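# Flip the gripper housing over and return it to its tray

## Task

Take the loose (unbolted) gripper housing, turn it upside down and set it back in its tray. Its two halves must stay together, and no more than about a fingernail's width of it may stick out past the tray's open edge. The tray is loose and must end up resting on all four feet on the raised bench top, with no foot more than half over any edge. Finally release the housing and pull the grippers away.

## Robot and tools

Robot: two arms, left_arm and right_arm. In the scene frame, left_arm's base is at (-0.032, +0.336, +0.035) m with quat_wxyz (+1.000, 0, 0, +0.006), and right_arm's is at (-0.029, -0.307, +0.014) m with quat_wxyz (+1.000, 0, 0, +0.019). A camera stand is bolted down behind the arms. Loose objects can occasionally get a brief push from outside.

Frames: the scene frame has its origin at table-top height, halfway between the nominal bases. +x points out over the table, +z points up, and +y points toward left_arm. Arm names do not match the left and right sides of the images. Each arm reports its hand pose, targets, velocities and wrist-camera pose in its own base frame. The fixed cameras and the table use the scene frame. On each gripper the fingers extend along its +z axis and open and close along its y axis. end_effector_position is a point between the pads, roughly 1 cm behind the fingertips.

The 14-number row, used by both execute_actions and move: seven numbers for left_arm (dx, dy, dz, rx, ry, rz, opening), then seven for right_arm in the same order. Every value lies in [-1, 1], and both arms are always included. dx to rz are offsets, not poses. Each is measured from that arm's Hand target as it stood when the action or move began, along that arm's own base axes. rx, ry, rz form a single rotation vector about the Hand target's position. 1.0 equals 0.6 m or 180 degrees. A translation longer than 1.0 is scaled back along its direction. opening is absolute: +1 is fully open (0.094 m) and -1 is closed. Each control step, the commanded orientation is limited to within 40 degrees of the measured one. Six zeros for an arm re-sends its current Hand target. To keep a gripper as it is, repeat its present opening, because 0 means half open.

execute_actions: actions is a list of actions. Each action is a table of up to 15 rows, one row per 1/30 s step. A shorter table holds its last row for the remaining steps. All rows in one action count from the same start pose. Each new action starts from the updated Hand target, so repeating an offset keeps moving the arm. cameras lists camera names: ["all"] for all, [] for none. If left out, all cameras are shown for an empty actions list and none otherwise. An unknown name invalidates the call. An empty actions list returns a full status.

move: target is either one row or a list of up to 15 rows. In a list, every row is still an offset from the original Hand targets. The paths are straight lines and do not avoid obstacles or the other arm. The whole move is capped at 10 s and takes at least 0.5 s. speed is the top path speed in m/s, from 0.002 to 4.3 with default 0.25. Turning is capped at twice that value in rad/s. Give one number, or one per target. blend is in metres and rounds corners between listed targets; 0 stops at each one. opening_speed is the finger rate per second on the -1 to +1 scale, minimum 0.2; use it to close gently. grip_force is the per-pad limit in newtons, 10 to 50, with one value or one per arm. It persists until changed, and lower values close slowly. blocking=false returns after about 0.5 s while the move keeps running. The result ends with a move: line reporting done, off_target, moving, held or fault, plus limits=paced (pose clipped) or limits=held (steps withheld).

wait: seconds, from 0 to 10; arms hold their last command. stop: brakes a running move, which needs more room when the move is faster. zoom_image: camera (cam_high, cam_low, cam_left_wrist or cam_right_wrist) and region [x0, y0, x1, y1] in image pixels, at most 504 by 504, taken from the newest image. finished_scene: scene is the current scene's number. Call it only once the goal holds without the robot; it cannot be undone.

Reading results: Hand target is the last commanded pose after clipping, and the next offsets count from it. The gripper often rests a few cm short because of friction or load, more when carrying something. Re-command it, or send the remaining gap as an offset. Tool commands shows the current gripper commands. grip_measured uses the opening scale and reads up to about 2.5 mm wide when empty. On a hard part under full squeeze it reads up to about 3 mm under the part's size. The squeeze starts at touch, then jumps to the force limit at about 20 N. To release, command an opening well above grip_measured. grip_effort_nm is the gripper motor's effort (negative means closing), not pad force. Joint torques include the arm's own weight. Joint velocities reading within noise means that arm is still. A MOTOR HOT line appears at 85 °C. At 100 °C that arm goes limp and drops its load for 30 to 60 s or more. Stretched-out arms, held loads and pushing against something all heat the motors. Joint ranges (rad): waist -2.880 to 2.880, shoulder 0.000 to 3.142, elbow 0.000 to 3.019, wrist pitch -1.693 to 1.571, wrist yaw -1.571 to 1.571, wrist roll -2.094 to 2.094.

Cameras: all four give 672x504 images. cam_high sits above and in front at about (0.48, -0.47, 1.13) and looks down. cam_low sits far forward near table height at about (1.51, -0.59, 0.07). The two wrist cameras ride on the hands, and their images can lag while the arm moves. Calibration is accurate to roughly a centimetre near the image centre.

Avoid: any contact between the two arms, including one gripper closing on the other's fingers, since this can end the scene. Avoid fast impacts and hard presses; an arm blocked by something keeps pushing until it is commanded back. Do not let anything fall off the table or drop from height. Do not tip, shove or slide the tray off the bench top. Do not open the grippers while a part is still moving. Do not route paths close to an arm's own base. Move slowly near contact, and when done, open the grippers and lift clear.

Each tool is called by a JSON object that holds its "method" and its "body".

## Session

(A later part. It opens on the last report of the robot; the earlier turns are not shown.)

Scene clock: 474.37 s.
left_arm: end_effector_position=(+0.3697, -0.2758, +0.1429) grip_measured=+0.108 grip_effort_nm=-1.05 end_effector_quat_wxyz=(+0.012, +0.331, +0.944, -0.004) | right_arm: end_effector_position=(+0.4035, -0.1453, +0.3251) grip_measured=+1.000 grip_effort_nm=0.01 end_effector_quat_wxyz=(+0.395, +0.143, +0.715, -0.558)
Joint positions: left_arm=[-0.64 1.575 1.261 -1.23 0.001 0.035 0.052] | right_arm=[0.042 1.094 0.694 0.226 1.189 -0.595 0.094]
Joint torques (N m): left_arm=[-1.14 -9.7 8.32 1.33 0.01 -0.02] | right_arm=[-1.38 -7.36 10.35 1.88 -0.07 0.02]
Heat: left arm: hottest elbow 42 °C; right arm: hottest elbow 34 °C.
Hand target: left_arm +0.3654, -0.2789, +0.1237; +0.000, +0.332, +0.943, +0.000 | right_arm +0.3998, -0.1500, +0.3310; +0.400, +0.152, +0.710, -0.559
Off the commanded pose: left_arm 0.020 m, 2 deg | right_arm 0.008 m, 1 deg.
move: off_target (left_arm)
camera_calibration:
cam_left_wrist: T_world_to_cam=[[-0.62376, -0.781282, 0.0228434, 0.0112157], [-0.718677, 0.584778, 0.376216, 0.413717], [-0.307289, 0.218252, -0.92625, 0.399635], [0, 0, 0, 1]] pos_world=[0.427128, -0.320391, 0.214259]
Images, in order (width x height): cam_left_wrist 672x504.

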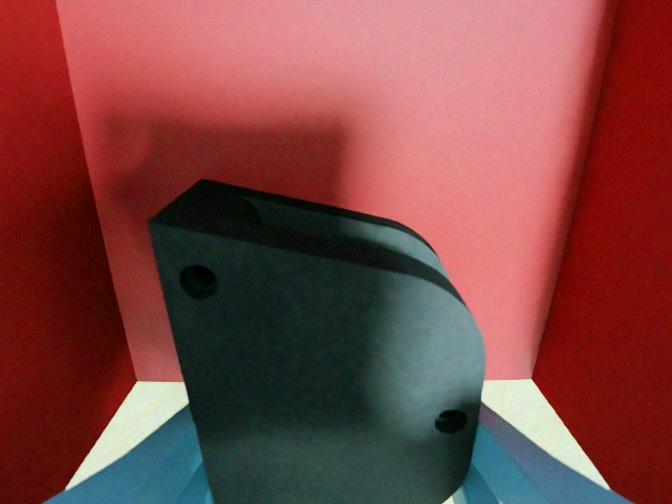

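{"method": "move", "body": {"target": [0, 0, 0.004, 0, 0, 0, 0.4, 0, 0, 0, 0, 0, 0, 1], "opening_speed": 0.3, "speed": 0.06}}

{"method": "move", "body": {"target": [0.01, -0.008, 0.12, 0, 0, 0, 0.4, 0, 0, 0, 0, 0, 0, 1], "speed": 0.12, "cameras": ["cam_left_wrist"]}}

Scene clock: 480.23 s.
left_arm: end_effector_position=(+0.3683, -0.2748, +0.1394) grip_measured=+0.396 grip_effort_nm=0.13 end_effector_quat_wxyz=(+0.008, +0.331, +0.944, -0.003) | right_arm: end_effector_position=(+0.4035, -0.1453, +0.3251) grip_measured=+1.000 grip_effort_nm=0.01 end_effector_quat_wxyz=(+0.395, +0.143, +0.715, -0.558)
Joint positions: left_arm=[-0.64 1.58 1.256 -1.23 0.001 0.035 0.066] | right_arm=[0.042 1.094 0.694 0.226 1.189 -0.595 0.094]
Joint torques (N m): left_arm=[-1.14 -10.11 9.05 1.05 0.01 0] | right_arm=[-1.44 -7.3 10.35 1.88 -0.07 0.01]
Heat: left arm: hottest elbow 41 °C; right arm: hottest elbow 34 °C.
Hand target: left_arm +0.3654, -0.2788, +0.1260; -0.001, +0.333, +0.943, +0.000 | right_arm +0.3998, -0.1500, +0.3310; +0.400, +0.152, +0.710, -0.559
Off the commanded pose: left_arm 0.014 m, 1 deg | right_arm 0.008 m, 1 deg.
move: off_target (left_arm)

Scene clock: 481.50 s.
left_arm: end_effector_position=(+0.3640, -0.2716, +0.1805) grip_measured=+0.397 grip_effort_nm=0.13 end_effector_quat_wxyz=(-0.017, +0.331, +0.944, +0.005) | right_arm: end_effector_position=(+0.4035, -0.1453, +0.3251) grip_measured=+1.000 grip_effort_nm=0.01 end_effector_quat_wxyz=(+0.395, +0.143, +0.715, -0.558)
Joint positions: left_arm=[-0.64 1.571 1.358 -1.394 0.001 0.035 0.066] | right_arm=[0.042 1.094 0.694 0.226 1.189 -0.595 0.094]
Joint torques (N m): left_arm=[-1.14 -11.81 14.26 -0.06 0.03 0] | right_arm=[-1.44 -7.36 10.36 1.89 -0.07 0.01]
Heat: left arm: hottest elbow 41 °C; right arm: hottest elbow 34 °C.
Hand target: left_arm +0.3714, -0.2836, +0.1981; -0.001, +0.332, +0.943, +0.000 | right_arm +0.3998, -0.1500, +0.3310; +0.400, +0.152, +0.710, -0.559
Off the commanded pose: left_arm 0.022 m, 2 deg | right_arm 0.008 m, 1 deg.
move: off_target (left_arm)
camera_calibration:
cam_left_wrist: T_world_to_cam=[[-0.622521, -0.782207, 0.0249025, 0.00903282], [-0.698411, 0.569626, 0.4333, 0.371306], [-0.353115, 0.252346, -0.900906, 0.453202], [0, 0, 0, 1]] pos_world=[0.424979, -0.318803, 0.247181]
Images, in order (width x height): cam_left_wrist 672x504.

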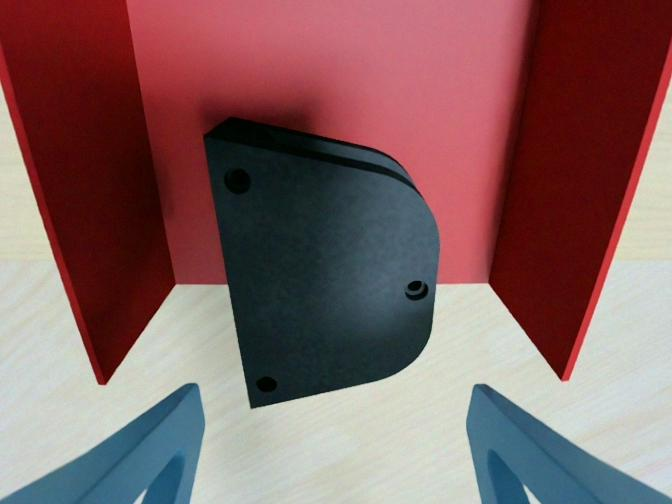

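{"method": "move", "body": {"target": [[0, 0, 0.128, 0, 0, 0, 0.4, 0, 0, 0, 0, 0, 0, 1], [-0.0875, 0.1222, 0.0365, 0.0567, -0.5417, -0.3863, 0.3, 0, 0, 0, 0, 0, 0, 1]], "speed": 0.2, "blend": [0.02, 0], "cameras": ["cam_left_wrist", "cam_high"]}}

Scene clock: 499.33 s.
left_arm: end_effector_position=(+0.3181, -0.2145, +0.2251) grip_measured=+0.303 grip_effort_nm=-0.17 end_effector_quat_wxyz=(+0.642, +0.638, +0.303, +0.298) | right_arm: end_effector_position=(+0.4035, -0.1453, +0.3251) grip_measured=+1.000 grip_effort_nm=0.01 end_effector_quat_wxyz=(+0.395, +0.143, +0.715, -0.558)
Joint positions: left_arm=[-0.509 0.921 0.213 0.708 0.183 1.562 0.061] | right_arm=[0.042 1.094 0.694 0.226 1.189 -0.595 0.094]
Joint torques (N m): left_arm=[0.62 -1.03 8.64 2.78 0.07 0.08] | right_arm=[-1.44 -7.36 10.33 1.88 -0.08 0.01]
Heat: left arm: hottest elbow 41 °C; right arm: hottest elbow 34 °C.
Hand target: left_arm +0.3189, -0.2102, +0.2199; +0.638, +0.639, +0.304, +0.303 | right_arm +0.3998, -0.1500, +0.3310; +0.400, +0.152, +0.710, -0.559
Off the commanded pose: left_arm 0.007 m, 1 deg | right_arm 0.008 m, 1 deg.
move: done
camera_calibration:
cam_left_wrist: T_world_to_cam=[[-0.0229288, 0.00668688, -0.999715, 0.233182], [0.276664, 0.960967, 0.0000822971, 0.158561], [0.960693, -0.276584, -0.0238839, -0.26606], [0, 0, 0, 1]] pos_world=[0.217081, -0.227519, 0.226747]
Images, in order (width x height): cam_high 672x504, cam_left_wrist 672x504.

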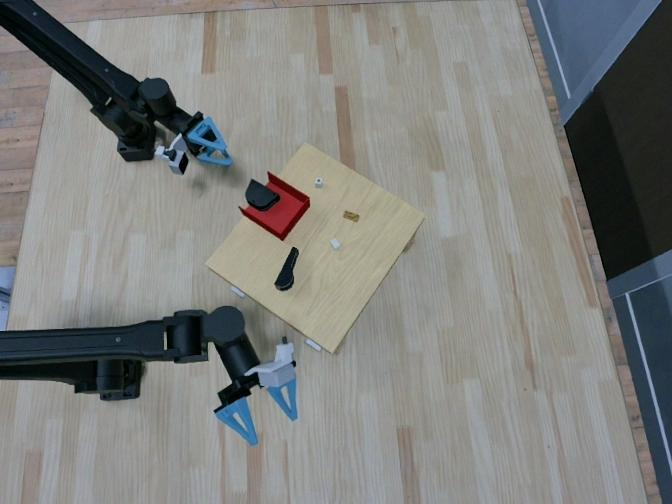

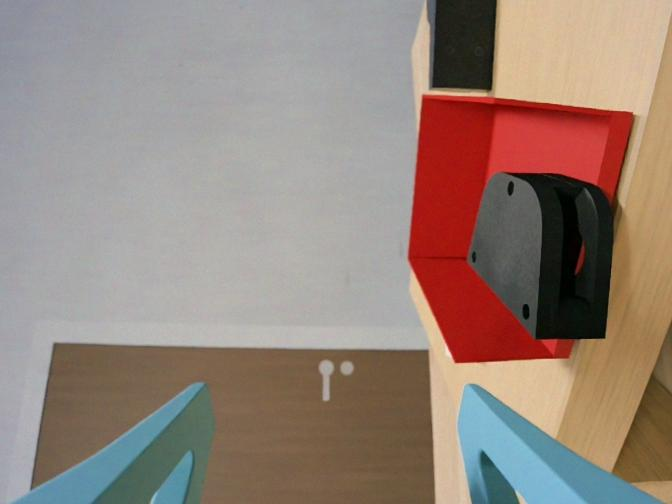

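{"method": "move", "body": {"target": [0.0032, 0.0038, -0.128, 0, 0, 0, 0.3, 0, 0, 0, 0, 0, 0, 1], "speed": 0.15, "cameras": ["cam_left_wrist"]}}

Scene clock: 504.00 s.
left_arm: end_effector_position=(+0.3207, -0.2125, +0.1460) grip_measured=+0.303 grip_effort_nm=-0.17 end_effector_quat_wxyz=(+0.640, +0.640, +0.302, +0.300) | right_arm: end_effector_position=(+0.4035, -0.1453, +0.3251) grip_measured=+1.000 grip_effort_nm=0.01 end_effector_quat_wxyz=(+0.395, +0.143, +0.715, -0.558)
Joint positions: left_arm=[-0.496 1.437 0.13 1.307 0.197 1.568 0.061] | right_arm=[0.042 1.094 0.694 0.226 1.189 -0.595 0.094]
Joint torques (N m): left_arm=[0.62 -3.25 4.03 2.74 0.07 0.01] | right_arm=[-1.38 -7.3 10.37 1.89 -0.07 0.01]
Heat: left arm: hottest elbow 41 °C; right arm: hottest elbow 34 °C.
Hand target: left_arm +0.3208, -0.2080, +0.1431; +0.638, +0.639, +0.304, +0.303 | right_arm +0.3998, -0.1500, +0.3310; +0.400, +0.152, +0.710, -0.559
Off the commanded pose: left_arm 0.005 m, 1 deg | right_arm 0.008 m, 1 deg.
move: done
camera_calibration:
cam_left_wrist: T_world_to_cam=[[-0.0201922, 0.011631, -0.999728, 0.154362], [0.276683, 0.960945, 0.00559142, 0.155229], [0.960749, -0.276495, -0.0226217, -0.270011], [0, 0, 0, 1]] pos_world=[0.219581, -0.225619, 0.147344]
Images, in order (width x height): cam_left_wrist 672x504.

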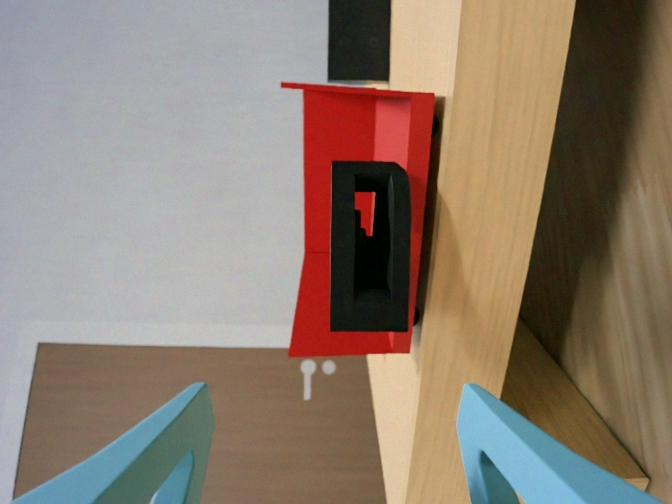

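{"method": "zoom_image", "body": {"camera": "cam_left_wrist", "region": [290, 140, 450, 350]}}

Scaled by 2.400 from the camera's 672x504 image, which has a finer 960x720 frame.

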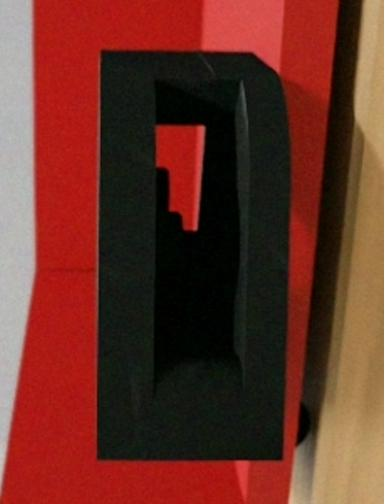

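{"method": "move", "body": {"target": [0.0631, -0.0412, -0.0133, 0, 0, 0, 0.2, 0, 0, 0, 0, 0, 0, 1], "speed": 0.1, "cameras": ["cam_left_wrist"]}}

Scene clock: 529.63 s.
left_arm: end_effector_position=(+0.3520, -0.2271, +0.1297) grip_measured=+0.203 grip_effort_nm=-0.17 end_effector_quat_wxyz=(+0.631, +0.645, +0.311, +0.298) | right_arm: end_effector_position=(+0.4035, -0.1453, +0.3251) grip_measured=+1.000 grip_effort_nm=0.01 end_effector_quat_wxyz=(+0.395, +0.143, +0.715, -0.558)
Joint positions: left_arm=[-0.496 1.57 0.218 1.325 0.185 1.568 0.057] | right_arm=[0.042 1.094 0.694 0.226 1.189 -0.595 0.094]
Joint torques (N m): left_arm=[-0.73 -4.78 6.12 2.77 -0.09 0.01] | right_arm=[-1.38 -7.36 10.35 1.88 -0.08 0.01]
Motor temperatures (°C): left_arm=[19 26 37 22 21 19 20] | right_arm=[20 25 34 20 18 22 22]
Heat: left arm: hottest elbow 37 °C; right arm: hottest elbow 34 °C.
Hand target: left_arm +0.3586, -0.2327, +0.1350; +0.638, +0.639, +0.304, +0.303 | right_arm +0.3998, -0.1500, +0.3310; +0.400, +0.152, +0.710, -0.559
Off the commanded pose: left_arm 0.010 m, 2 deg | right_arm 0.008 m, 1 deg.
move: done
camera_calibration:
cam_left_wrist: T_world_to_cam=[[-0.0438335, 0.0240874, -0.998748, 0.149884], [0.265492, 0.964043, 0.0115984, 0.164572], [0.963116, -0.264651, -0.0486524, -0.299231], [0, 0, 0, 1]] pos_world=[0.251071, -0.241457, 0.133229]
Images, in order (width x height): cam_left_wrist 672x504.

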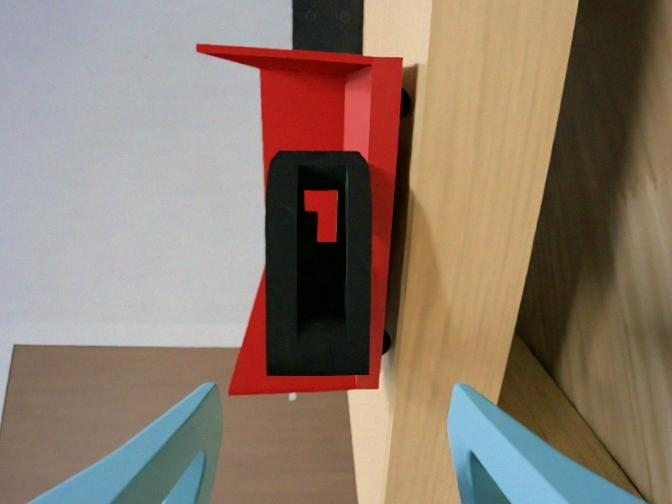

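{"method": "move", "body": {"target": [0.0195, -0.0288, 0.0067, -0.0053, -0.0065, 0, 0.2, 0, 0, 0, 0, 0, 0, 1], "speed": 0.08, "cameras": ["cam_left_wrist"]}}

Scene clock: 538.93 s.
left_arm: end_effector_position=(+0.3649, -0.2416, +0.1338) grip_measured=+0.203 grip_effort_nm=-0.17 end_effector_quat_wxyz=(+0.638, +0.637, +0.307, +0.305) | right_arm: end_effector_position=(+0.4035, -0.1453, +0.3251) grip_measured=+1.000 grip_effort_nm=0.01 end_effector_quat_wxyz=(+0.395, +0.143, +0.715, -0.558)
Joint positions: left_arm=[-0.524 1.61 0.266 1.343 0.151 1.568 0.057] | right_arm=[0.042 1.094 0.694 0.226 1.189 -0.595 0.094]
Joint torques (N m): left_arm=[-1.14 -5.3 6.35 2.8 -0.09 -0.03] | right_arm=[-1.44 -7.36 10.36 1.88 -0.07 0.01]
Heat: left arm: hottest elbow 37 °C; right arm: hottest elbow 34 °C.
Hand target: left_arm +0.3703, -0.2500, +0.1392; +0.647, +0.630, +0.300, +0.307 | right_arm +0.3998, -0.1500, +0.3310; +0.400, +0.152, +0.710, -0.559
Off the commanded pose: left_arm 0.011 m, 2 deg | right_arm 0.008 m, 1 deg.
move: off_target (left_arm)
camera_calibration:
cam_left_wrist: T_world_to_cam=[[-0.0211178, 0.0116698, -0.999709, 0.143676], [0.259748, 0.965659, 0.00578544, 0.178294], [0.965445, -0.25955, -0.0234238, -0.318341], [0, 0, 0, 1]] pos_world=[0.264064, -0.256474, 0.135146]
Images, in order (width x height): cam_left_wrist 672x504.

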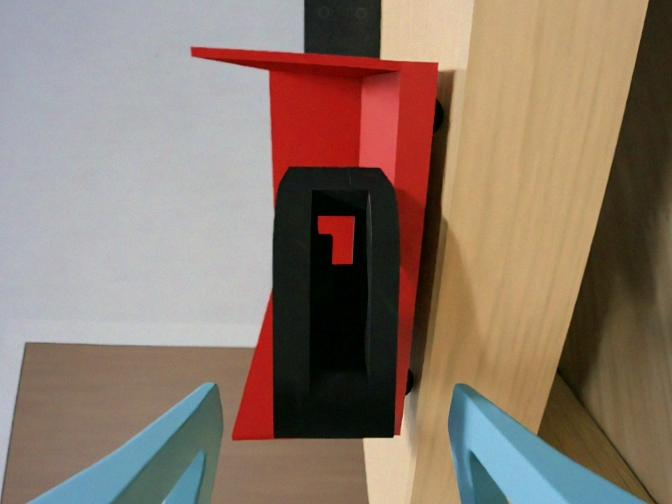

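{"method": "move", "body": {"target": [0.005, -0.015, 0.0, 0, 0, 0, 0.2, 0, 0, 0, 0, 0, 0, 1], "speed": 0.06, "cameras": ["cam_left_wrist"]}}

Scene clock: 544.50 s.
left_arm: end_effector_position=(+0.3680, -0.2504, +0.1361) grip_measured=+0.203 grip_effort_nm=-0.17 end_effector_quat_wxyz=(+0.640, +0.634, +0.305, +0.307) | right_arm: end_effector_position=(+0.4035, -0.1453, +0.3251) grip_measured=+1.000 grip_effort_nm=0.01 end_effector_quat_wxyz=(+0.395, +0.143, +0.715, -0.558)
Joint positions: left_arm=[-0.546 1.62 0.286 1.343 0.128 1.568 0.057] | right_arm=[0.042 1.094 0.694 0.226 1.189 -0.595 0.094]
Joint torques (N m): left_arm=[-1.2 -5.48 6.5 2.4 -0.11 -0.02] | right_arm=[-1.38 -7.36 10.35 1.87 -0.07 0.01]
Heat: left arm: hottest elbow 37 °C; right arm: hottest elbow 34 °C.
Hand target: left_arm +0.3733, -0.2591, +0.1392; +0.647, +0.630, +0.300, +0.307 | right_arm +0.3998, -0.1500, +0.3310; +0.400, +0.152, +0.710, -0.559
Off the commanded pose: left_arm 0.011 m, 1 deg | right_arm 0.008 m, 1 deg.
move: off_target (left_arm)
camera_calibration:
cam_left_wrist: T_world_to_cam=[[-0.012901, 0.00673117, -0.999894, 0.141934], [0.259673, 0.965692, 0.00315052, 0.186367], [0.965611, -0.259604, -0.0142063, -0.3249], [0, 0, 0, 1]] pos_world=[0.267164, -0.265274, 0.136716]
Images, in order (width x height): cam_left_wrist 672x504.

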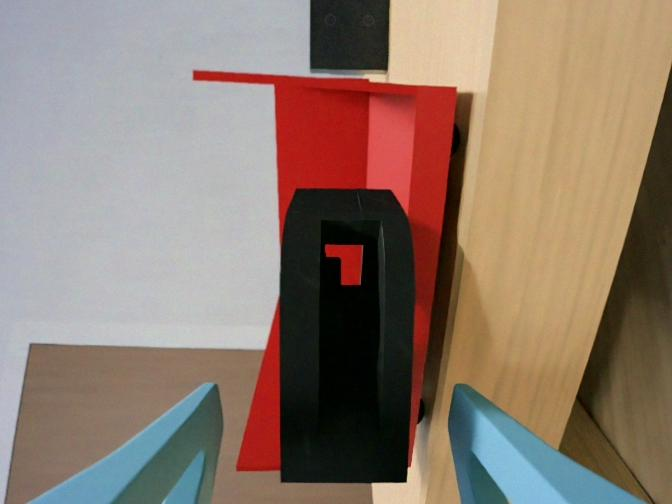

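{"method": "move", "body": {"target": [0, 0, 0, 0, 0, 0, -0.5, 0, 0, 0, 0, 0, 0, 1], "speed": 0.06, "grip_force": [14, 50], "cameras": ["cam_left_wrist"]}}

Scene clock: 554.23 s.
left_arm: end_effector_position=(+0.3680, -0.2503, +0.1354) grip_measured=-0.404 grip_effort_nm=-0.37 end_effector_quat_wxyz=(+0.640, +0.635, +0.306, +0.307) | right_arm: end_effector_position=(+0.4035, -0.1453, +0.3251) grip_measured=+1.000 grip_effort_nm=0.01 end_effector_quat_wxyz=(+0.395, +0.143, +0.715, -0.558)
Joint positions: left_arm=[-0.546 1.621 0.286 1.343 0.128 1.568 0.028] | right_arm=[0.042 1.094 0.694 0.226 1.189 -0.595 0.094]
Joint torques (N m): left_arm=[-1.14 -5.6 6.5 2.4 -0.1 -0.02] | right_arm=[-1.38 -7.36 10.36 1.88 -0.07 0.02]
Heat: left arm: hottest elbow 36 °C; right arm: hottest elbow 34 °C.
Hand target: left_arm +0.3733, -0.2591, +0.1392; +0.647, +0.630, +0.300, +0.307 | right_arm +0.3998, -0.1500, +0.3310; +0.400, +0.152, +0.710, -0.559
Off the commanded pose: left_arm 0.011 m, 1 deg | right_arm 0.008 m, 1 deg.
grip_force (N): 14, 50
move: off_target (left_arm)
camera_calibration:
cam_left_wrist: T_world_to_cam=[[-0.0142281, 0.00758944, -0.99987, 0.142018], [0.259373, 0.96577, 0.00363975, 0.186404], [0.965672, -0.259288, -0.0157095, -0.324635], [0, 0, 0, 1]] pos_world=[0.267163, -0.265275, 0.136221]
Images, in order (width x height): cam_left_wrist 672x504.

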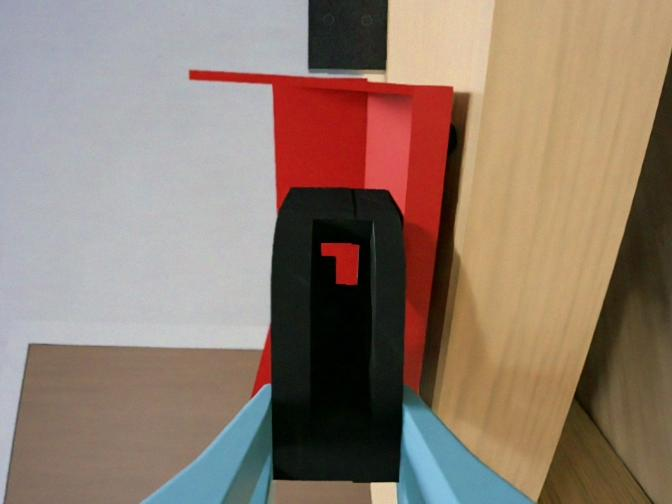

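{"method": "move", "body": {"target": [0, 0, 0, 0, 0, 0, -0.5, 0, 0, 0, 0, 0, 0, 1], "speed": 0.06, "grip_force": [40, 50], "cameras": ["cam_left_wrist"]}}

{"method": "zoom_image", "body": {"camera": "cam_left_wrist", "region": [220, 160, 460, 504]}}

Scene clock: 558.23 s.
left_arm: end_effector_position=(+0.3680, -0.2503, +0.1354) grip_measured=-0.421 grip_effort_nm=-0.86 end_effector_quat_wxyz=(+0.640, +0.635, +0.306, +0.307) | right_arm: end_effector_position=(+0.4035, -0.1453, +0.3251) grip_measured=+1.000 grip_effort_nm=0.01 end_effector_quat_wxyz=(+0.395, +0.143, +0.715, -0.558)
Joint positions: left_arm=[-0.546 1.621 0.286 1.343 0.128 1.568 0.027] | right_arm=[0.042 1.094 0.694 0.226 1.189 -0.595 0.094]
Joint torques (N m): left_arm=[-1.2 -5.66 6.5 2.4 -0.1 -0.03] | right_arm=[-1.44 -7.41 10.36 1.89 -0.07 0.01]
Heat: left arm: hottest elbow 36 °C; right arm: hottest elbow 34 °C.
Hand target: left_arm +0.3733, -0.2591, +0.1392; +0.647, +0.630, +0.300, +0.307 | right_arm +0.3998, -0.1500, +0.3310; +0.400, +0.152, +0.710, -0.559
Off the commanded pose: left_arm 0.011 m, 1 deg | right_arm 0.008 m, 1 deg.
grip_force (N): 40, 50
move: off_target (left_arm)
camera_calibration:
cam_left_wrist: T_world_to_cam=[[-0.0142281, 0.00758944, -0.99987, 0.142018], [0.259373, 0.96577, 0.00363975, 0.186404], [0.965672, -0.259288, -0.0157095, -0.324635], [0, 0, 0, 1]] pos_world=[0.267163, -0.265275, 0.136221]
Images, in order (width x height): cam_left_wrist 672x504.

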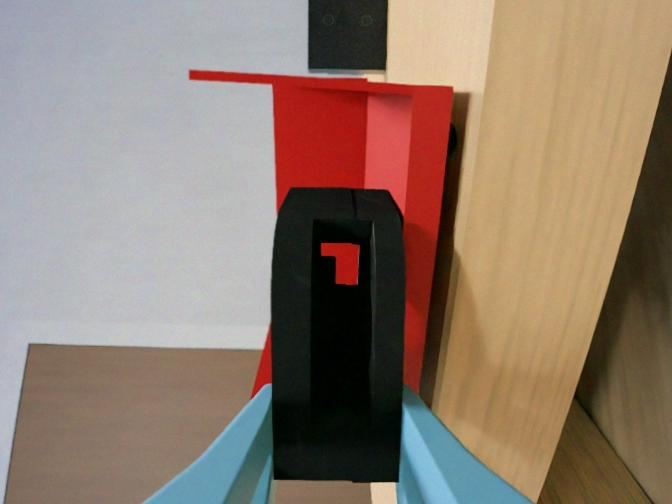

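Scaled by 1.465 from the camera's 672x504 image, which has a finer 960x720 frame.

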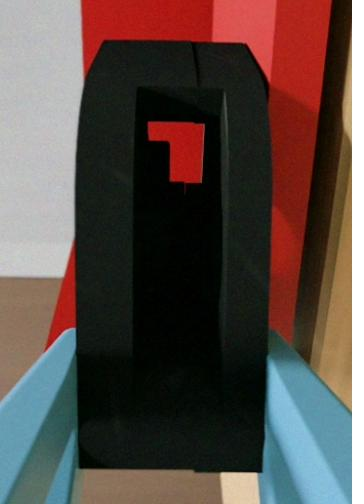

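{"method": "move", "body": {"target": [0, 0, 0.17, 0, 0, 0, -0.5, 0, 0, 0, 0, 0, 0, 1], "speed": 0.1, "cameras": ["cam_left_wrist", "cam_high"]}}

{"method": "zoom_image", "body": {"camera": "cam_left_wrist", "region": [220, 160, 460, 504]}}

Scene clock: 566.03 s.
left_arm: end_effector_position=(+0.3651, -0.2486, +0.2200) grip_measured=-0.421 grip_effort_nm=-0.86 end_effector_quat_wxyz=(+0.635, +0.640, +0.309, +0.304) | right_arm: end_effector_position=(+0.4035, -0.1453, +0.3251) grip_measured=+1.000 grip_effort_nm=0.01 end_effector_quat_wxyz=(+0.395, +0.143, +0.715, -0.558)
Joint positions: left_arm=[-0.546 1.174 0.339 0.825 0.128 1.568 0.027] | right_arm=[0.042 1.094 0.694 0.226 1.189 -0.595 0.094]
Joint torques (N m): left_arm=[-1.14 -4.84 12.52 1.5 -0.09 -0.03] | right_arm=[-1.38 -7.36 10.37 1.89 -0.07 0.01]
Heat: left arm: hottest elbow 36 °C; right arm: hottest elbow 34 °C.
Hand target: left_arm +0.3734, -0.2591, +0.2412; +0.647, +0.630, +0.300, +0.307 | right_arm +0.3998, -0.1500, +0.3310; +0.400, +0.152, +0.710, -0.559
Off the commanded pose: left_arm 0.025 m, 2 deg | right_arm 0.008 m, 1 deg.
grip_force (N): 40, 50
move: off_target (left_arm)
camera_calibration:
cam_left_wrist: T_world_to_cam=[[-0.0295787, 0.0168645, -0.99942, 0.234212], [0.259477, 0.965711, 0.00861624, 0.183931], [0.965296, -0.259071, -0.0329404, -0.316133], [0, 0, 0, 1]] pos_world=[0.264364, -0.263475, 0.222078]
Images, in order (width x height): cam_high 672x504, cam_left_wrist 672x504.

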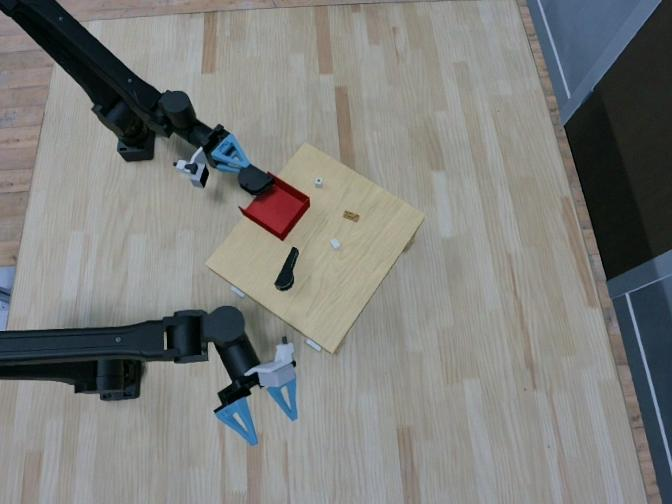

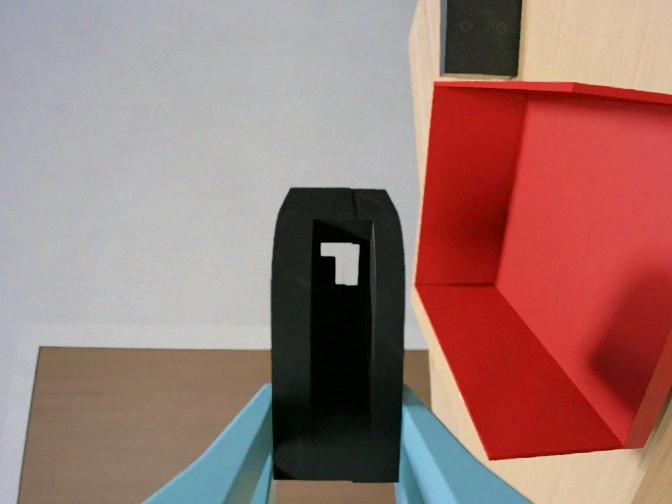

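Scaled by 1.465 from the camera's 672x504 image, which has a finer 960x720 frame.

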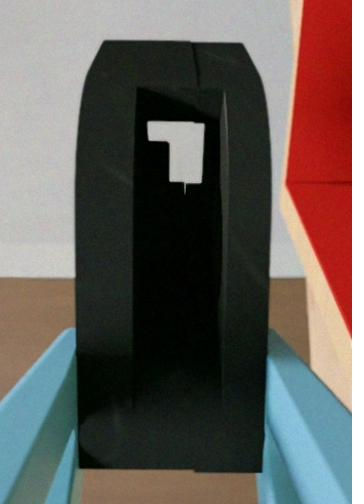

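{"method": "move", "body": {"target": [[-0.0523, -0.035, 0, -0.3875, 0.316, 0, -0.5, 0, 0, 0, 0, 0, 0, 1], [-0.0523, -0.035, 0, -0.775, 0.632, 0, -0.5, 0, 0, 0, 0, 0, 0, 1]], "speed": 0.4, "blend": [0.01, 0], "cameras": ["cam_left_wrist", "cam_high"]}}

Scene clock: 578.87 s.
left_arm: end_effector_position=(+0.3349, -0.2760, +0.2230) grip_measured=-0.422 grip_effort_nm=-0.86 end_effector_quat_wxyz=(+0.296, -0.308, +0.658, -0.620) | right_arm: end_effector_position=(+0.4035, -0.1453, +0.3251) grip_measured=+1.000 grip_effort_nm=0.01 end_effector_quat_wxyz=(+0.395, +0.143, +0.715, -0.558)
Joint positions: left_arm=[-0.689 1.091 0.339 0.698 -0.001 -1.562 0.027] | right_arm=[0.042 1.094 0.694 0.226 1.189 -0.595 0.094]
Joint torques (N m): left_arm=[-0.03 -4.66 12.15 1.52 -0.01 0.06] | right_arm=[-1.38 -7.41 10.36 1.88 -0.08 0.01]
Heat: left arm: hottest elbow 38 °C; right arm: hottest elbow 34 °C.
Hand target: left_arm +0.3420, -0.2800, +0.2411; +0.299, -0.307, +0.647, -0.631 | right_arm +0.3998, -0.1500, +0.3310; +0.400, +0.152, +0.710, -0.559
Off the commanded pose: left_arm 0.020 m, 2 deg | right_arm 0.008 m, 1 deg.
grip_force (N): 40, 50
move: off_target (left_arm)
camera_calibration:
cam_left_wrist: T_world_to_cam=[[0.0199289, -0.0258409, 0.999467, -0.23727], [-0.891209, -0.453553, 0.00604386, 0.212461], [0.453155, -0.890855, -0.0320684, -0.296968], [0, 0, 0, 1]] pos_world=[0.328648, -0.174325, 0.226336]
Images, in order (width x height): cam_high 672x504, cam_left_wrist 672x504.

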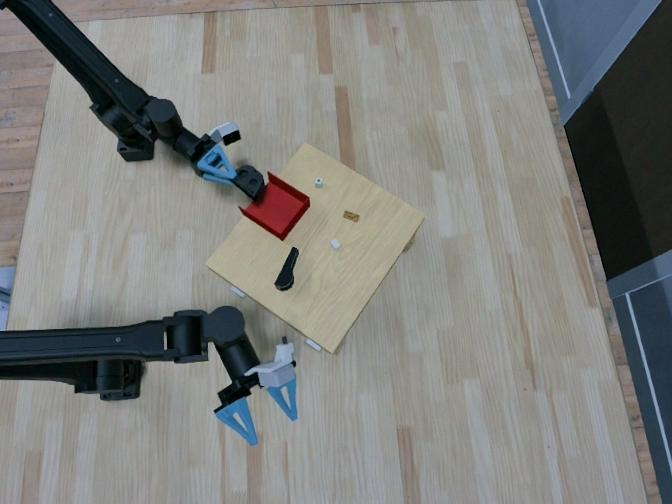

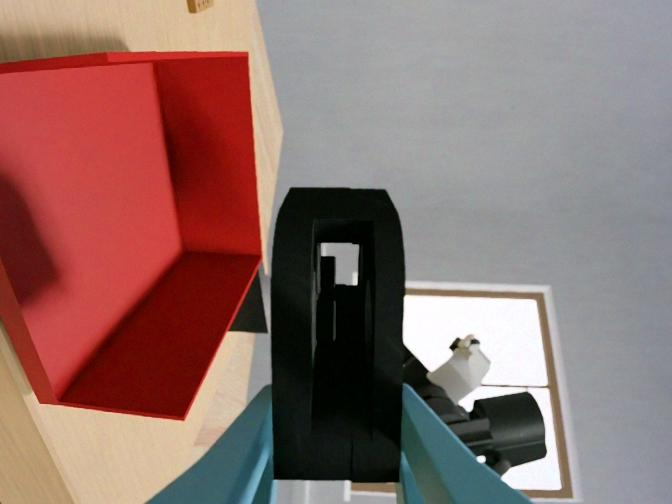

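{"method": "move", "body": {"target": [0.0, 0.0, -0.108, -0.0063, -0.0078, 0, -0.5, 0, 0, 0, 0, 0, 0, 1], "speed": 0.12, "cameras": ["cam_left_wrist"]}}

Scene clock: 598.77 s.
left_arm: end_effector_position=(+0.3420, -0.2819, +0.1796) grip_measured=-0.422 grip_effort_nm=-0.87 end_effector_quat_wxyz=(+0.305, -0.299, +0.639, -0.639) | right_arm: end_effector_position=(+0.4035, -0.1453, +0.3251) grip_measured=+1.000 grip_effort_nm=0.01 end_effector_quat_wxyz=(+0.395, +0.143, +0.715, -0.558)
Joint positions: left_arm=[-0.689 1.374 0.296 1.082 -0.001 -1.563 0.027] | right_arm=[0.042 1.094 0.694 0.226 1.189 -0.595 0.094]
Joint torques (N m): left_arm=[-0.03 -4.31 6.24 2.88 -0.01 0.08] | right_arm=[-1.32 -7.41 10.35 1.87 -0.08 0.01]
Heat: left arm: hottest elbow 40 °C; right arm: hottest elbow 34 °C.
Hand target: left_arm +0.3420, -0.2800, +0.1764; +0.304, -0.302, +0.637, -0.641 | right_arm +0.3998, -0.1500, +0.3310; +0.400, +0.152, +0.710, -0.559
Off the commanded pose: left_arm 0.004 m, 1 deg | right_arm 0.008 m, 1 deg.
grip_force (N): 40, 50
move: done
camera_calibration:
cam_left_wrist: T_world_to_cam=[[-0.025217, 0.0122964, 0.999606, -0.168004], [-0.890913, -0.453861, -0.0168919, 0.220389], [0.453474, -0.890988, 0.0224, -0.316743], [0, 0, 0, 1]] pos_world=[0.335745, -0.180123, 0.178756]
Images, in order (width x height): cam_left_wrist 672x504.

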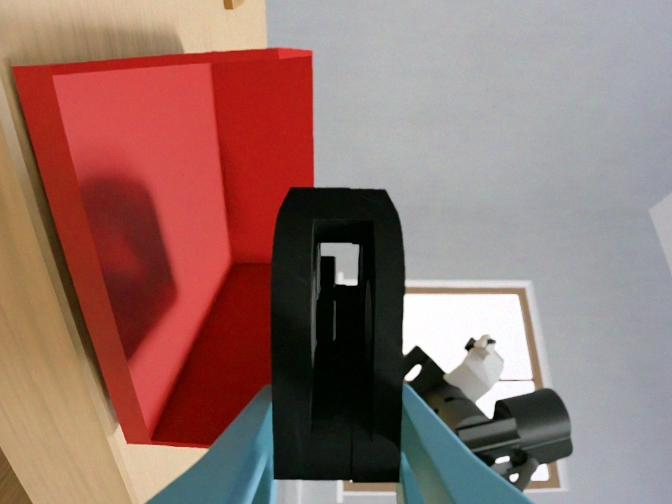

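{"method": "move", "body": {"target": [0.009, -0.0073, -0.049, 0, 0, 0, -0.5, 0, 0, 0, 0, 0, 0, 1], "speed": 0.1, "cameras": ["cam_left_wrist"]}}

Scene clock: 611.60 s.
left_arm: end_effector_position=(+0.3464, -0.2855, +0.1486) grip_measured=-0.422 grip_effort_nm=-0.86 end_effector_quat_wxyz=(+0.305, -0.300, +0.640, -0.638) | right_arm: end_effector_position=(+0.4035, -0.1453, +0.3251) grip_measured=+1.000 grip_effort_nm=0.01 end_effector_quat_wxyz=(+0.395, +0.143, +0.715, -0.558)
Joint positions: left_arm=[-0.689 1.544 0.296 1.249 -0.001 -1.563 0.027] | right_arm=[0.042 1.094 0.694 0.226 1.189 -0.595 0.094]
Joint torques (N m): left_arm=[-0.03 -5.54 5.15 2.93 -0.01 0.08] | right_arm=[-1.44 -7.41 10.37 1.88 -0.07 0.01]
Heat: left arm: hottest elbow 39 °C; right arm: hottest elbow 34 °C.
Hand target: left_arm +0.3474, -0.2843, +0.1469; +0.304, -0.302, +0.637, -0.641 | right_arm +0.3998, -0.1500, +0.3310; +0.400, +0.152, +0.710, -0.559
Off the commanded pose: left_arm 0.002 m, 1 deg | right_arm 0.008 m, 1 deg.
grip_force (N): 40, 50
move: done
camera_calibration:
cam_left_wrist: T_world_to_cam=[[-0.0223546, 0.00992856, 0.999701, -0.138495], [-0.890984, -0.453773, -0.0154169, 0.221977], [0.453484, -0.891062, 0.0189901, -0.320769], [0, 0, 0, 1]] pos_world=[0.340146, -0.183723, 0.147967]
Images, in order (width x height): cam_left_wrist 672x504.

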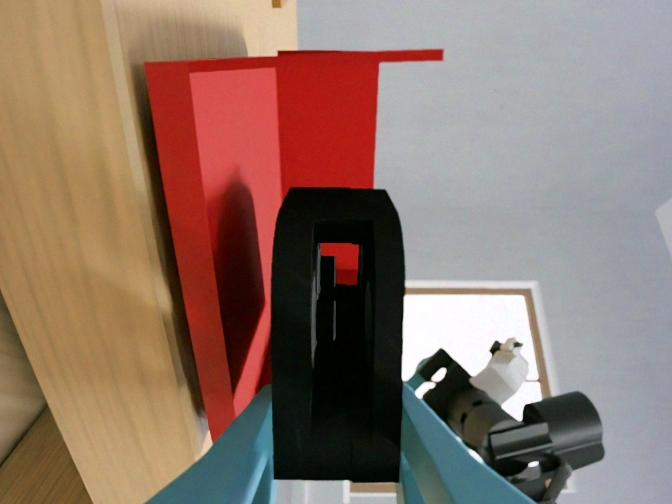

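{"method": "move", "body": {"target": [-0.002, 0.0016, -0.017, 0, 0, 0, -0.5, 0, 0, 0, 0, 0, 0, 1], "speed": 0.06, "cameras": ["cam_left_wrist"]}}

Scene clock: 621.27 s.
left_arm: end_effector_position=(+0.3469, -0.2859, +0.1404) grip_measured=-0.422 grip_effort_nm=-0.86 end_effector_quat_wxyz=(+0.306, -0.299, +0.638, -0.640) | right_arm: end_effector_position=(+0.4035, -0.1453, +0.3251) grip_measured=+1.000 grip_effort_nm=0.01 end_effector_quat_wxyz=(+0.395, +0.143, +0.715, -0.558)
Joint positions: left_arm=[-0.689 1.597 0.296 1.308 -0.001 -1.563 0.027] | right_arm=[0.042 1.094 0.694 0.226 1.189 -0.595 0.094]
Joint torques (N m): left_arm=[-0.03 -5.66 4.15 2.92 -0.01 0.08] | right_arm=[-1.38 -7.36 10.35 1.88 -0.08 0.01]
Heat: left arm: hottest elbow 38 °C; right arm: hottest elbow 34 °C.
Hand target: left_arm +0.3462, -0.2834, +0.1367; +0.304, -0.302, +0.637, -0.641 | right_arm +0.3998, -0.1500, +0.3310; +0.400, +0.152, +0.710, -0.559
Off the commanded pose: left_arm 0.005 m, 0 deg | right_arm 0.008 m, 1 deg.
grip_force (N): 40, 50
move: done
camera_calibration:
cam_left_wrist: T_world_to_cam=[[-0.0267372, 0.0135474, 0.999551, -0.127784], [-0.890883, -0.453889, -0.0176786, 0.222324], [0.453446, -0.890955, 0.0242049, -0.321974], [0, 0, 0, 1]] pos_world=[0.340646, -0.184223, 0.13945]
Images, in order (width x height): cam_left_wrist 672x504.

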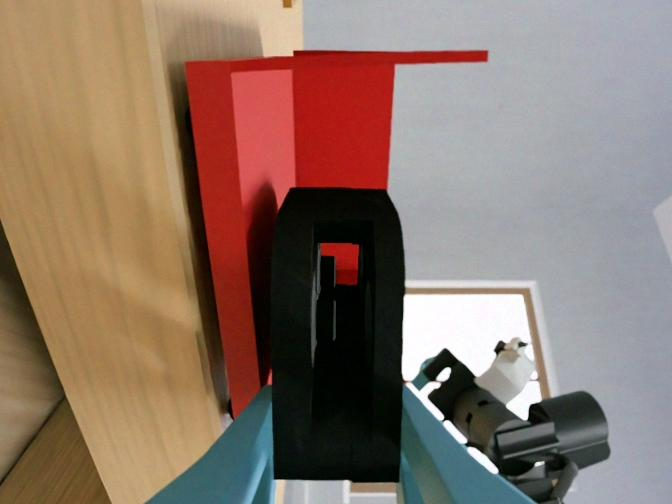

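{"method": "move", "body": {"target": [0, 0, -0.005, 0, 0, 0, -0.5, 0, 0, 0, 0, 0, 0, 1], "speed": 0.05}}

{"method": "move", "body": {"target": [0, 0, -0.004, 0, 0, 0, -0.5, 0, 0, 0, 0, 0, 0, 1], "speed": 0.05, "cameras": ["cam_left_wrist"]}}

Scene clock: 624.90 s.
left_arm: end_effector_position=(+0.3470, -0.2860, +0.1375) grip_measured=-0.422 grip_effort_nm=-0.86 end_effector_quat_wxyz=(+0.306, -0.299, +0.638, -0.640) | right_arm: end_effector_position=(+0.4035, -0.1453, +0.3251) grip_measured=+1.000 grip_effort_nm=0.01 end_effector_quat_wxyz=(+0.395, +0.143, +0.715, -0.558)
Joint positions: left_arm=[-0.689 1.614 0.296 1.325 -0.001 -1.563 0.027] | right_arm=[0.042 1.094 0.694 0.226 1.189 -0.595 0.094]
Joint torques (N m): left_arm=[-0.09 -5.71 3.99 2.86 -0.01 0.08] | right_arm=[-1.32 -7.3 10.36 1.89 -0.07 0.02]
Heat: left arm: hottest elbow 37 °C; right arm: hottest elbow 34 °C.
Hand target: left_arm +0.3462, -0.2834, +0.1337; +0.304, -0.302, +0.637, -0.641 | right_arm +0.3998, -0.1500, +0.3310; +0.400, +0.152, +0.710, -0.559
Off the commanded pose: left_arm 0.005 m, 0 deg | right_arm 0.008 m, 1 deg.
grip_force (N): 40, 50
move: done

Scene clock: 625.73 s.
left_arm: end_effector_position=(+0.3471, -0.2860, +0.1352) grip_measured=-0.422 grip_effort_nm=-0.86 end_effector_quat_wxyz=(+0.306, -0.299, +0.638, -0.640) | right_arm: end_effector_position=(+0.4035, -0.1453, +0.3251) grip_measured=+1.000 grip_effort_nm=0.01 end_effector_quat_wxyz=(+0.395, +0.143, +0.715, -0.558)
Joint positions: left_arm=[-0.689 1.628 0.296 1.339 -0.001 -1.563 0.027] | right_arm=[0.042 1.094 0.694 0.226 1.189 -0.595 0.094]
Joint torques (N m): left_arm=[-0.03 -5.77 3.85 2.92 -0.02 0.08] | right_arm=[-1.38 -7.36 10.35 1.87 -0.07 0.01]
Heat: left arm: hottest elbow 37 °C; right arm: hottest elbow 34 °C.
Hand target: left_arm +0.3462, -0.2834, +0.1314; +0.304, -0.302, +0.637, -0.641 | right_arm +0.3998, -0.1500, +0.3310; +0.400, +0.152, +0.710, -0.559
Off the commanded pose: left_arm 0.005 m, 0 deg | right_arm 0.008 m, 1 deg.
grip_force (N): 40, 50
move: done
camera_calibration:
cam_left_wrist: T_world_to_cam=[[-0.0273184, 0.0140389, 0.999528, -0.122185], [-0.890871, -0.453901, -0.0179734, 0.222396], [0.453435, -0.890942, 0.0249067, -0.322113], [0, 0, 0, 1]] pos_world=[0.340846, -0.184323, 0.134148]
Images, in order (width x height): cam_left_wrist 672x504.

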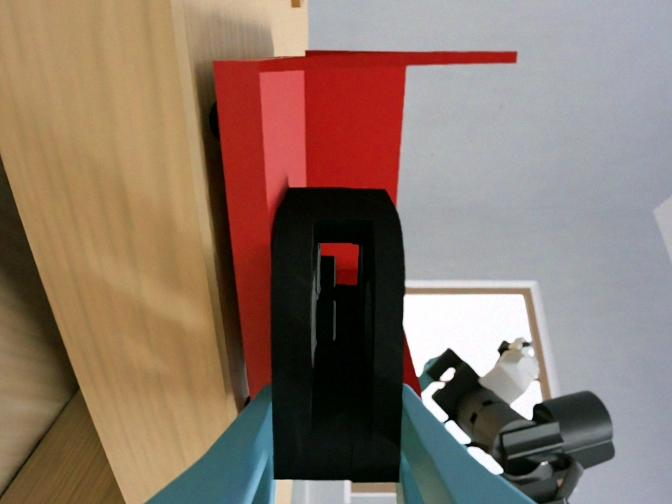

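{"method": "move", "body": {"target": [0, 0, -0.003, 0, 0, 0, -0.5, 0, 0, 0, 0, 0, 0, 1], "speed": 0.05}}

{"method": "move", "body": {"target": [0, 0, -0.003, 0, 0, 0, -0.5, 0, 0, 0, 0, 0, 0, 1], "speed": 0.05, "cameras": ["cam_left_wrist"]}}

Scene clock: 628.80 s.
left_arm: end_effector_position=(+0.3471, -0.2861, +0.1343) grip_measured=-0.422 grip_effort_nm=-0.86 end_effector_quat_wxyz=(+0.306, -0.298, +0.637, -0.641) | right_arm: end_effector_position=(+0.4035, -0.1453, +0.3251) grip_measured=+1.000 grip_effort_nm=0.01 end_effector_quat_wxyz=(+0.395, +0.143, +0.715, -0.558)
Joint positions: left_arm=[-0.689 1.636 0.296 1.35 -0.001 -1.563 0.027] | right_arm=[0.042 1.094 0.694 0.226 1.189 -0.595 0.094]
Joint torques (N m): left_arm=[-0.09 -5.77 3.77 2.88 -0.02 0.08] | right_arm=[-1.38 -7.3 10.35 1.89 -0.07 0.01]
Heat: left arm: hottest elbow 37 °C; right arm: hottest elbow 34 °C.
Hand target: left_arm +0.3462, -0.2834, +0.1295; +0.304, -0.302, +0.637, -0.641 | right_arm +0.3998, -0.1500, +0.3310; +0.400, +0.152, +0.710, -0.559
Off the commanded pose: left_arm 0.005 m, 1 deg | right_arm 0.008 m, 1 deg.
grip_force (N): 40, 50
move: done

Scene clock: 629.60 s.
left_arm: end_effector_position=(+0.3471, -0.2860, +0.1341) grip_measured=-0.422 grip_effort_nm=-0.86 end_effector_quat_wxyz=(+0.307, -0.298, +0.636, -0.643) | right_arm: end_effector_position=(+0.4035, -0.1453, +0.3251) grip_measured=+1.000 grip_effort_nm=0.01 end_effector_quat_wxyz=(+0.395, +0.143, +0.715, -0.558)
Joint positions: left_arm=[-0.689 1.644 0.296 1.363 -0.001 -1.563 0.027] | right_arm=[0.042 1.094 0.694 0.226 1.189 -0.595 0.094]
Joint torques (N m): left_arm=[-0.03 -5.66 3.7 2.63 -0.02 0.09] | right_arm=[-1.38 -7.41 10.36 1.89 -0.08 0.01]
Heat: left arm: hottest elbow 37 °C; right arm: hottest elbow 34 °C.
Hand target: left_arm +0.3462, -0.2834, +0.1278; +0.304, -0.302, +0.637, -0.641 | right_arm +0.3998, -0.1500, +0.3310; +0.400, +0.152, +0.710, -0.559
Off the commanded pose: left_arm 0.007 m, 1 deg | right_arm 0.008 m, 1 deg.
grip_force (N): 40, 50
move: done
camera_calibration:
cam_left_wrist: T_world_to_cam=[[-0.0332201, 0.0189092, 0.999269, -0.117619], [-0.890775, -0.453958, -0.021023, 0.222728], [0.453228, -0.890823, 0.0319243, -0.322911], [0, 0, 0, 1]] pos_world=[0.340846, -0.184323, 0.132525]
Images, in order (width x height): cam_left_wrist 672x504.

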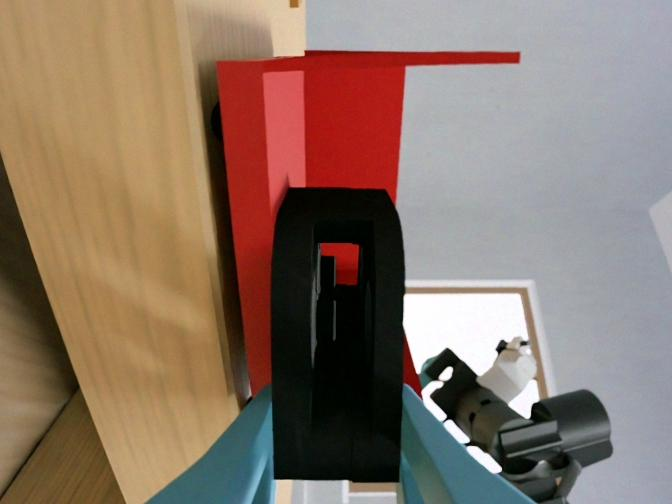

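{"method": "move", "body": {"target": [0, 0, 0.003, 0, 0, 0, 0.0, 0, 0, 0, 0, 0, 0, 1], "speed": 0.05, "opening_speed": 0.3, "cameras": ["cam_left_wrist", "cam_high"]}}

Scene clock: 634.07 s.
left_arm: end_effector_position=(+0.3471, -0.2860, +0.1341) grip_measured=-0.004 grip_effort_nm=0.13 end_effector_quat_wxyz=(+0.307, -0.298, +0.636, -0.643) | right_arm: end_effector_position=(+0.4035, -0.1453, +0.3251) grip_measured=+1.000 grip_effort_nm=0.01 end_effector_quat_wxyz=(+0.395, +0.143, +0.715, -0.558)
Joint positions: left_arm=[-0.689 1.644 0.296 1.363 -0.001 -1.563 0.047] | right_arm=[0.042 1.094 0.694 0.226 1.189 -0.595 0.094]
Joint torques (N m): left_arm=[-0.03 -6.3 3.69 2.35 -0.02 0.09] | right_arm=[-1.44 -7.36 10.36 1.89 -0.07 0.01]
Heat: left arm: hottest elbow 36 °C; right arm: hottest elbow 34 °C.
Hand target: left_arm +0.3462, -0.2834, +0.1296; +0.304, -0.302, +0.637, -0.641 | right_arm +0.3998, -0.1500, +0.3310; +0.400, +0.152, +0.710, -0.559
Off the commanded pose: left_arm 0.005 m, 1 deg | right_arm 0.008 m, 1 deg.
grip_force (N): 40, 50
move: done
camera_calibration:
cam_left_wrist: T_world_to_cam=[[-0.0332201, 0.0189092, 0.999269, -0.117619], [-0.890775, -0.453958, -0.021023, 0.222728], [0.453228, -0.890823, 0.0319243, -0.322911], [0, 0, 0, 1]] pos_world=[0.340846, -0.184323, 0.132525]
Images, in order (width x height): cam_high 672x504, cam_left_wrist 672x504.

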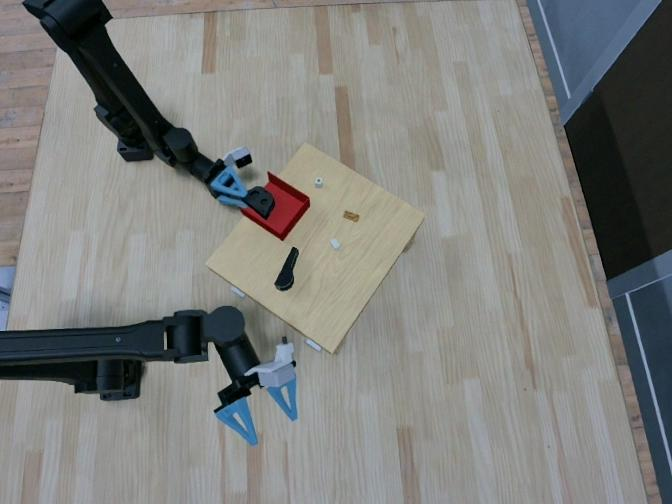

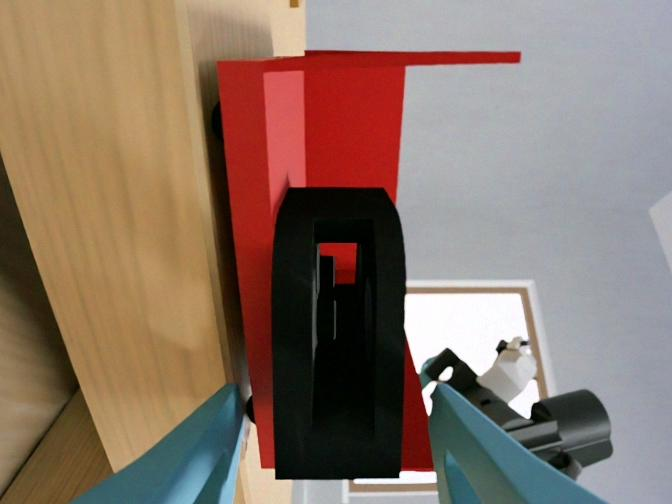

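{"method": "move", "body": {"target": [-0.071, 0.058, 0.0, 0, 0, 0, 0.0, 0, 0, 0, 0, 0, 0, 1], "speed": 0.1, "cameras": ["cam_left_wrist"]}}

Scene clock: 637.50 s.
left_arm: end_effector_position=(+0.3051, -0.2515, +0.1238) grip_measured=-0.003 grip_effort_nm=0.13 end_effector_quat_wxyz=(+0.302, -0.302, +0.645, -0.634) | right_arm: end_effector_position=(+0.4035, -0.1453, +0.3251) grip_measured=+1.000 grip_effort_nm=0.01 end_effector_quat_wxyz=(+0.395, +0.143, +0.715, -0.558)
Joint positions: left_arm=[-0.689 1.604 0.151 1.438 -0.001 -1.563 0.047] | right_arm=[0.042 1.094 0.694 0.226 1.189 -0.595 0.094]
Joint torques (N m): left_arm=[-0.03 -6.07 2.61 2.84 -0.01 0.08] | right_arm=[-1.44 -7.36 10.36 1.89 -0.07 0.02]
Heat: left arm: hottest elbow 36 °C; right arm: hottest elbow 34 °C.
Hand target: left_arm +0.3037, -0.2486, +0.1297; +0.304, -0.302, +0.637, -0.641 | right_arm +0.3998, -0.1500, +0.3310; +0.400, +0.152, +0.710, -0.559
Off the commanded pose: left_arm 0.007 m, 1 deg | right_arm 0.008 m, 1 deg.
grip_force (N): 40, 50
move: done
camera_calibration:
cam_left_wrist: T_world_to_cam=[[-0.0111289, 0.000676437, 0.999938, -0.120877], [-0.891122, -0.453662, -0.00961096, 0.199533], [0.453628, -0.891173, 0.00565156, -0.269785], [0, 0, 0, 1]] pos_world=[0.298845, -0.149823, 0.124311]
Images, in order (width x height): cam_left_wrist 672x504.

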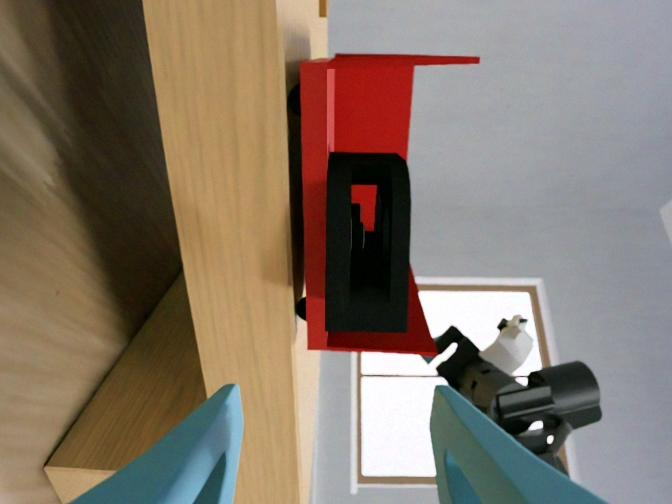

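{"method": "move", "body": {"target": [[0.0, 0.0, 0.08, 0, 0, 0, 0.0, 0, 0, 0, 0, 0, 0, 1], [0.0103, 0.019, 0.1755, 0.5167, -0.074, -0.2665, -0.95, 0, 0, 0, 0, 0, 0, 1]], "speed": 0.22, "blend": [0.02, 0], "grip_force": [50, 50], "cameras": ["cam_left_wrist"]}}

Scene clock: 651.90 s.
left_arm: end_effector_position=(+0.3008, -0.2259, +0.2146) grip_measured=-0.946 grip_effort_nm=-0.17 end_effector_quat_wxyz=(+0.215, +0.318, +0.920, -0.079) | right_arm: end_effector_position=(+0.4035, -0.1453, +0.3251) grip_measured=+1.000 grip_effort_nm=0.01 end_effector_quat_wxyz=(+0.395, +0.143, +0.715, -0.558)
Joint positions: left_arm=[-0.633 1.037 0.894 -0.965 0.022 0.028 0.003] | right_arm=[0.042 1.094 0.694 0.226 1.189 -0.595 0.094]
Joint torques (N m): left_arm=[-1.14 -3.84 15.97 0.76 -0.07 0.16] | right_arm=[-1.38 -7.36 10.35 1.89 -0.08 0.01]
Heat: left arm: hottest elbow 37 °C; right arm: hottest elbow 34 °C.
Hand target: left_arm +0.3099, -0.2372, +0.2348; +0.228, +0.325, +0.914, -0.082 | right_arm +0.3998, -0.1500, +0.3310; +0.400, +0.152, +0.710, -0.559
Off the commanded pose: left_arm 0.025 m, 2 deg | right_arm 0.008 m, 1 deg.
move: off_target (left_arm); target 2's new opening was sent with left_arm's hand 0.025 m and 2 deg from that target
camera_calibration:
cam_left_wrist: T_world_to_cam=[[-0.62583, -0.779424, 0.0289106, 0.00538669], [-0.779662, 0.624136, -0.0508022, 0.426987], [0.0215523, -0.054334, -0.99829, 0.289018], [0, 0, 0, 1]] pos_world=[0.330048, -0.246596, 0.31006]
Images, in order (width x height): cam_left_wrist 672x504.

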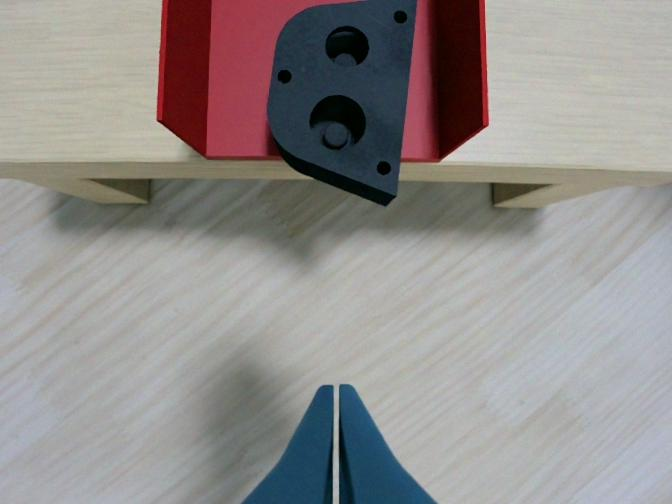

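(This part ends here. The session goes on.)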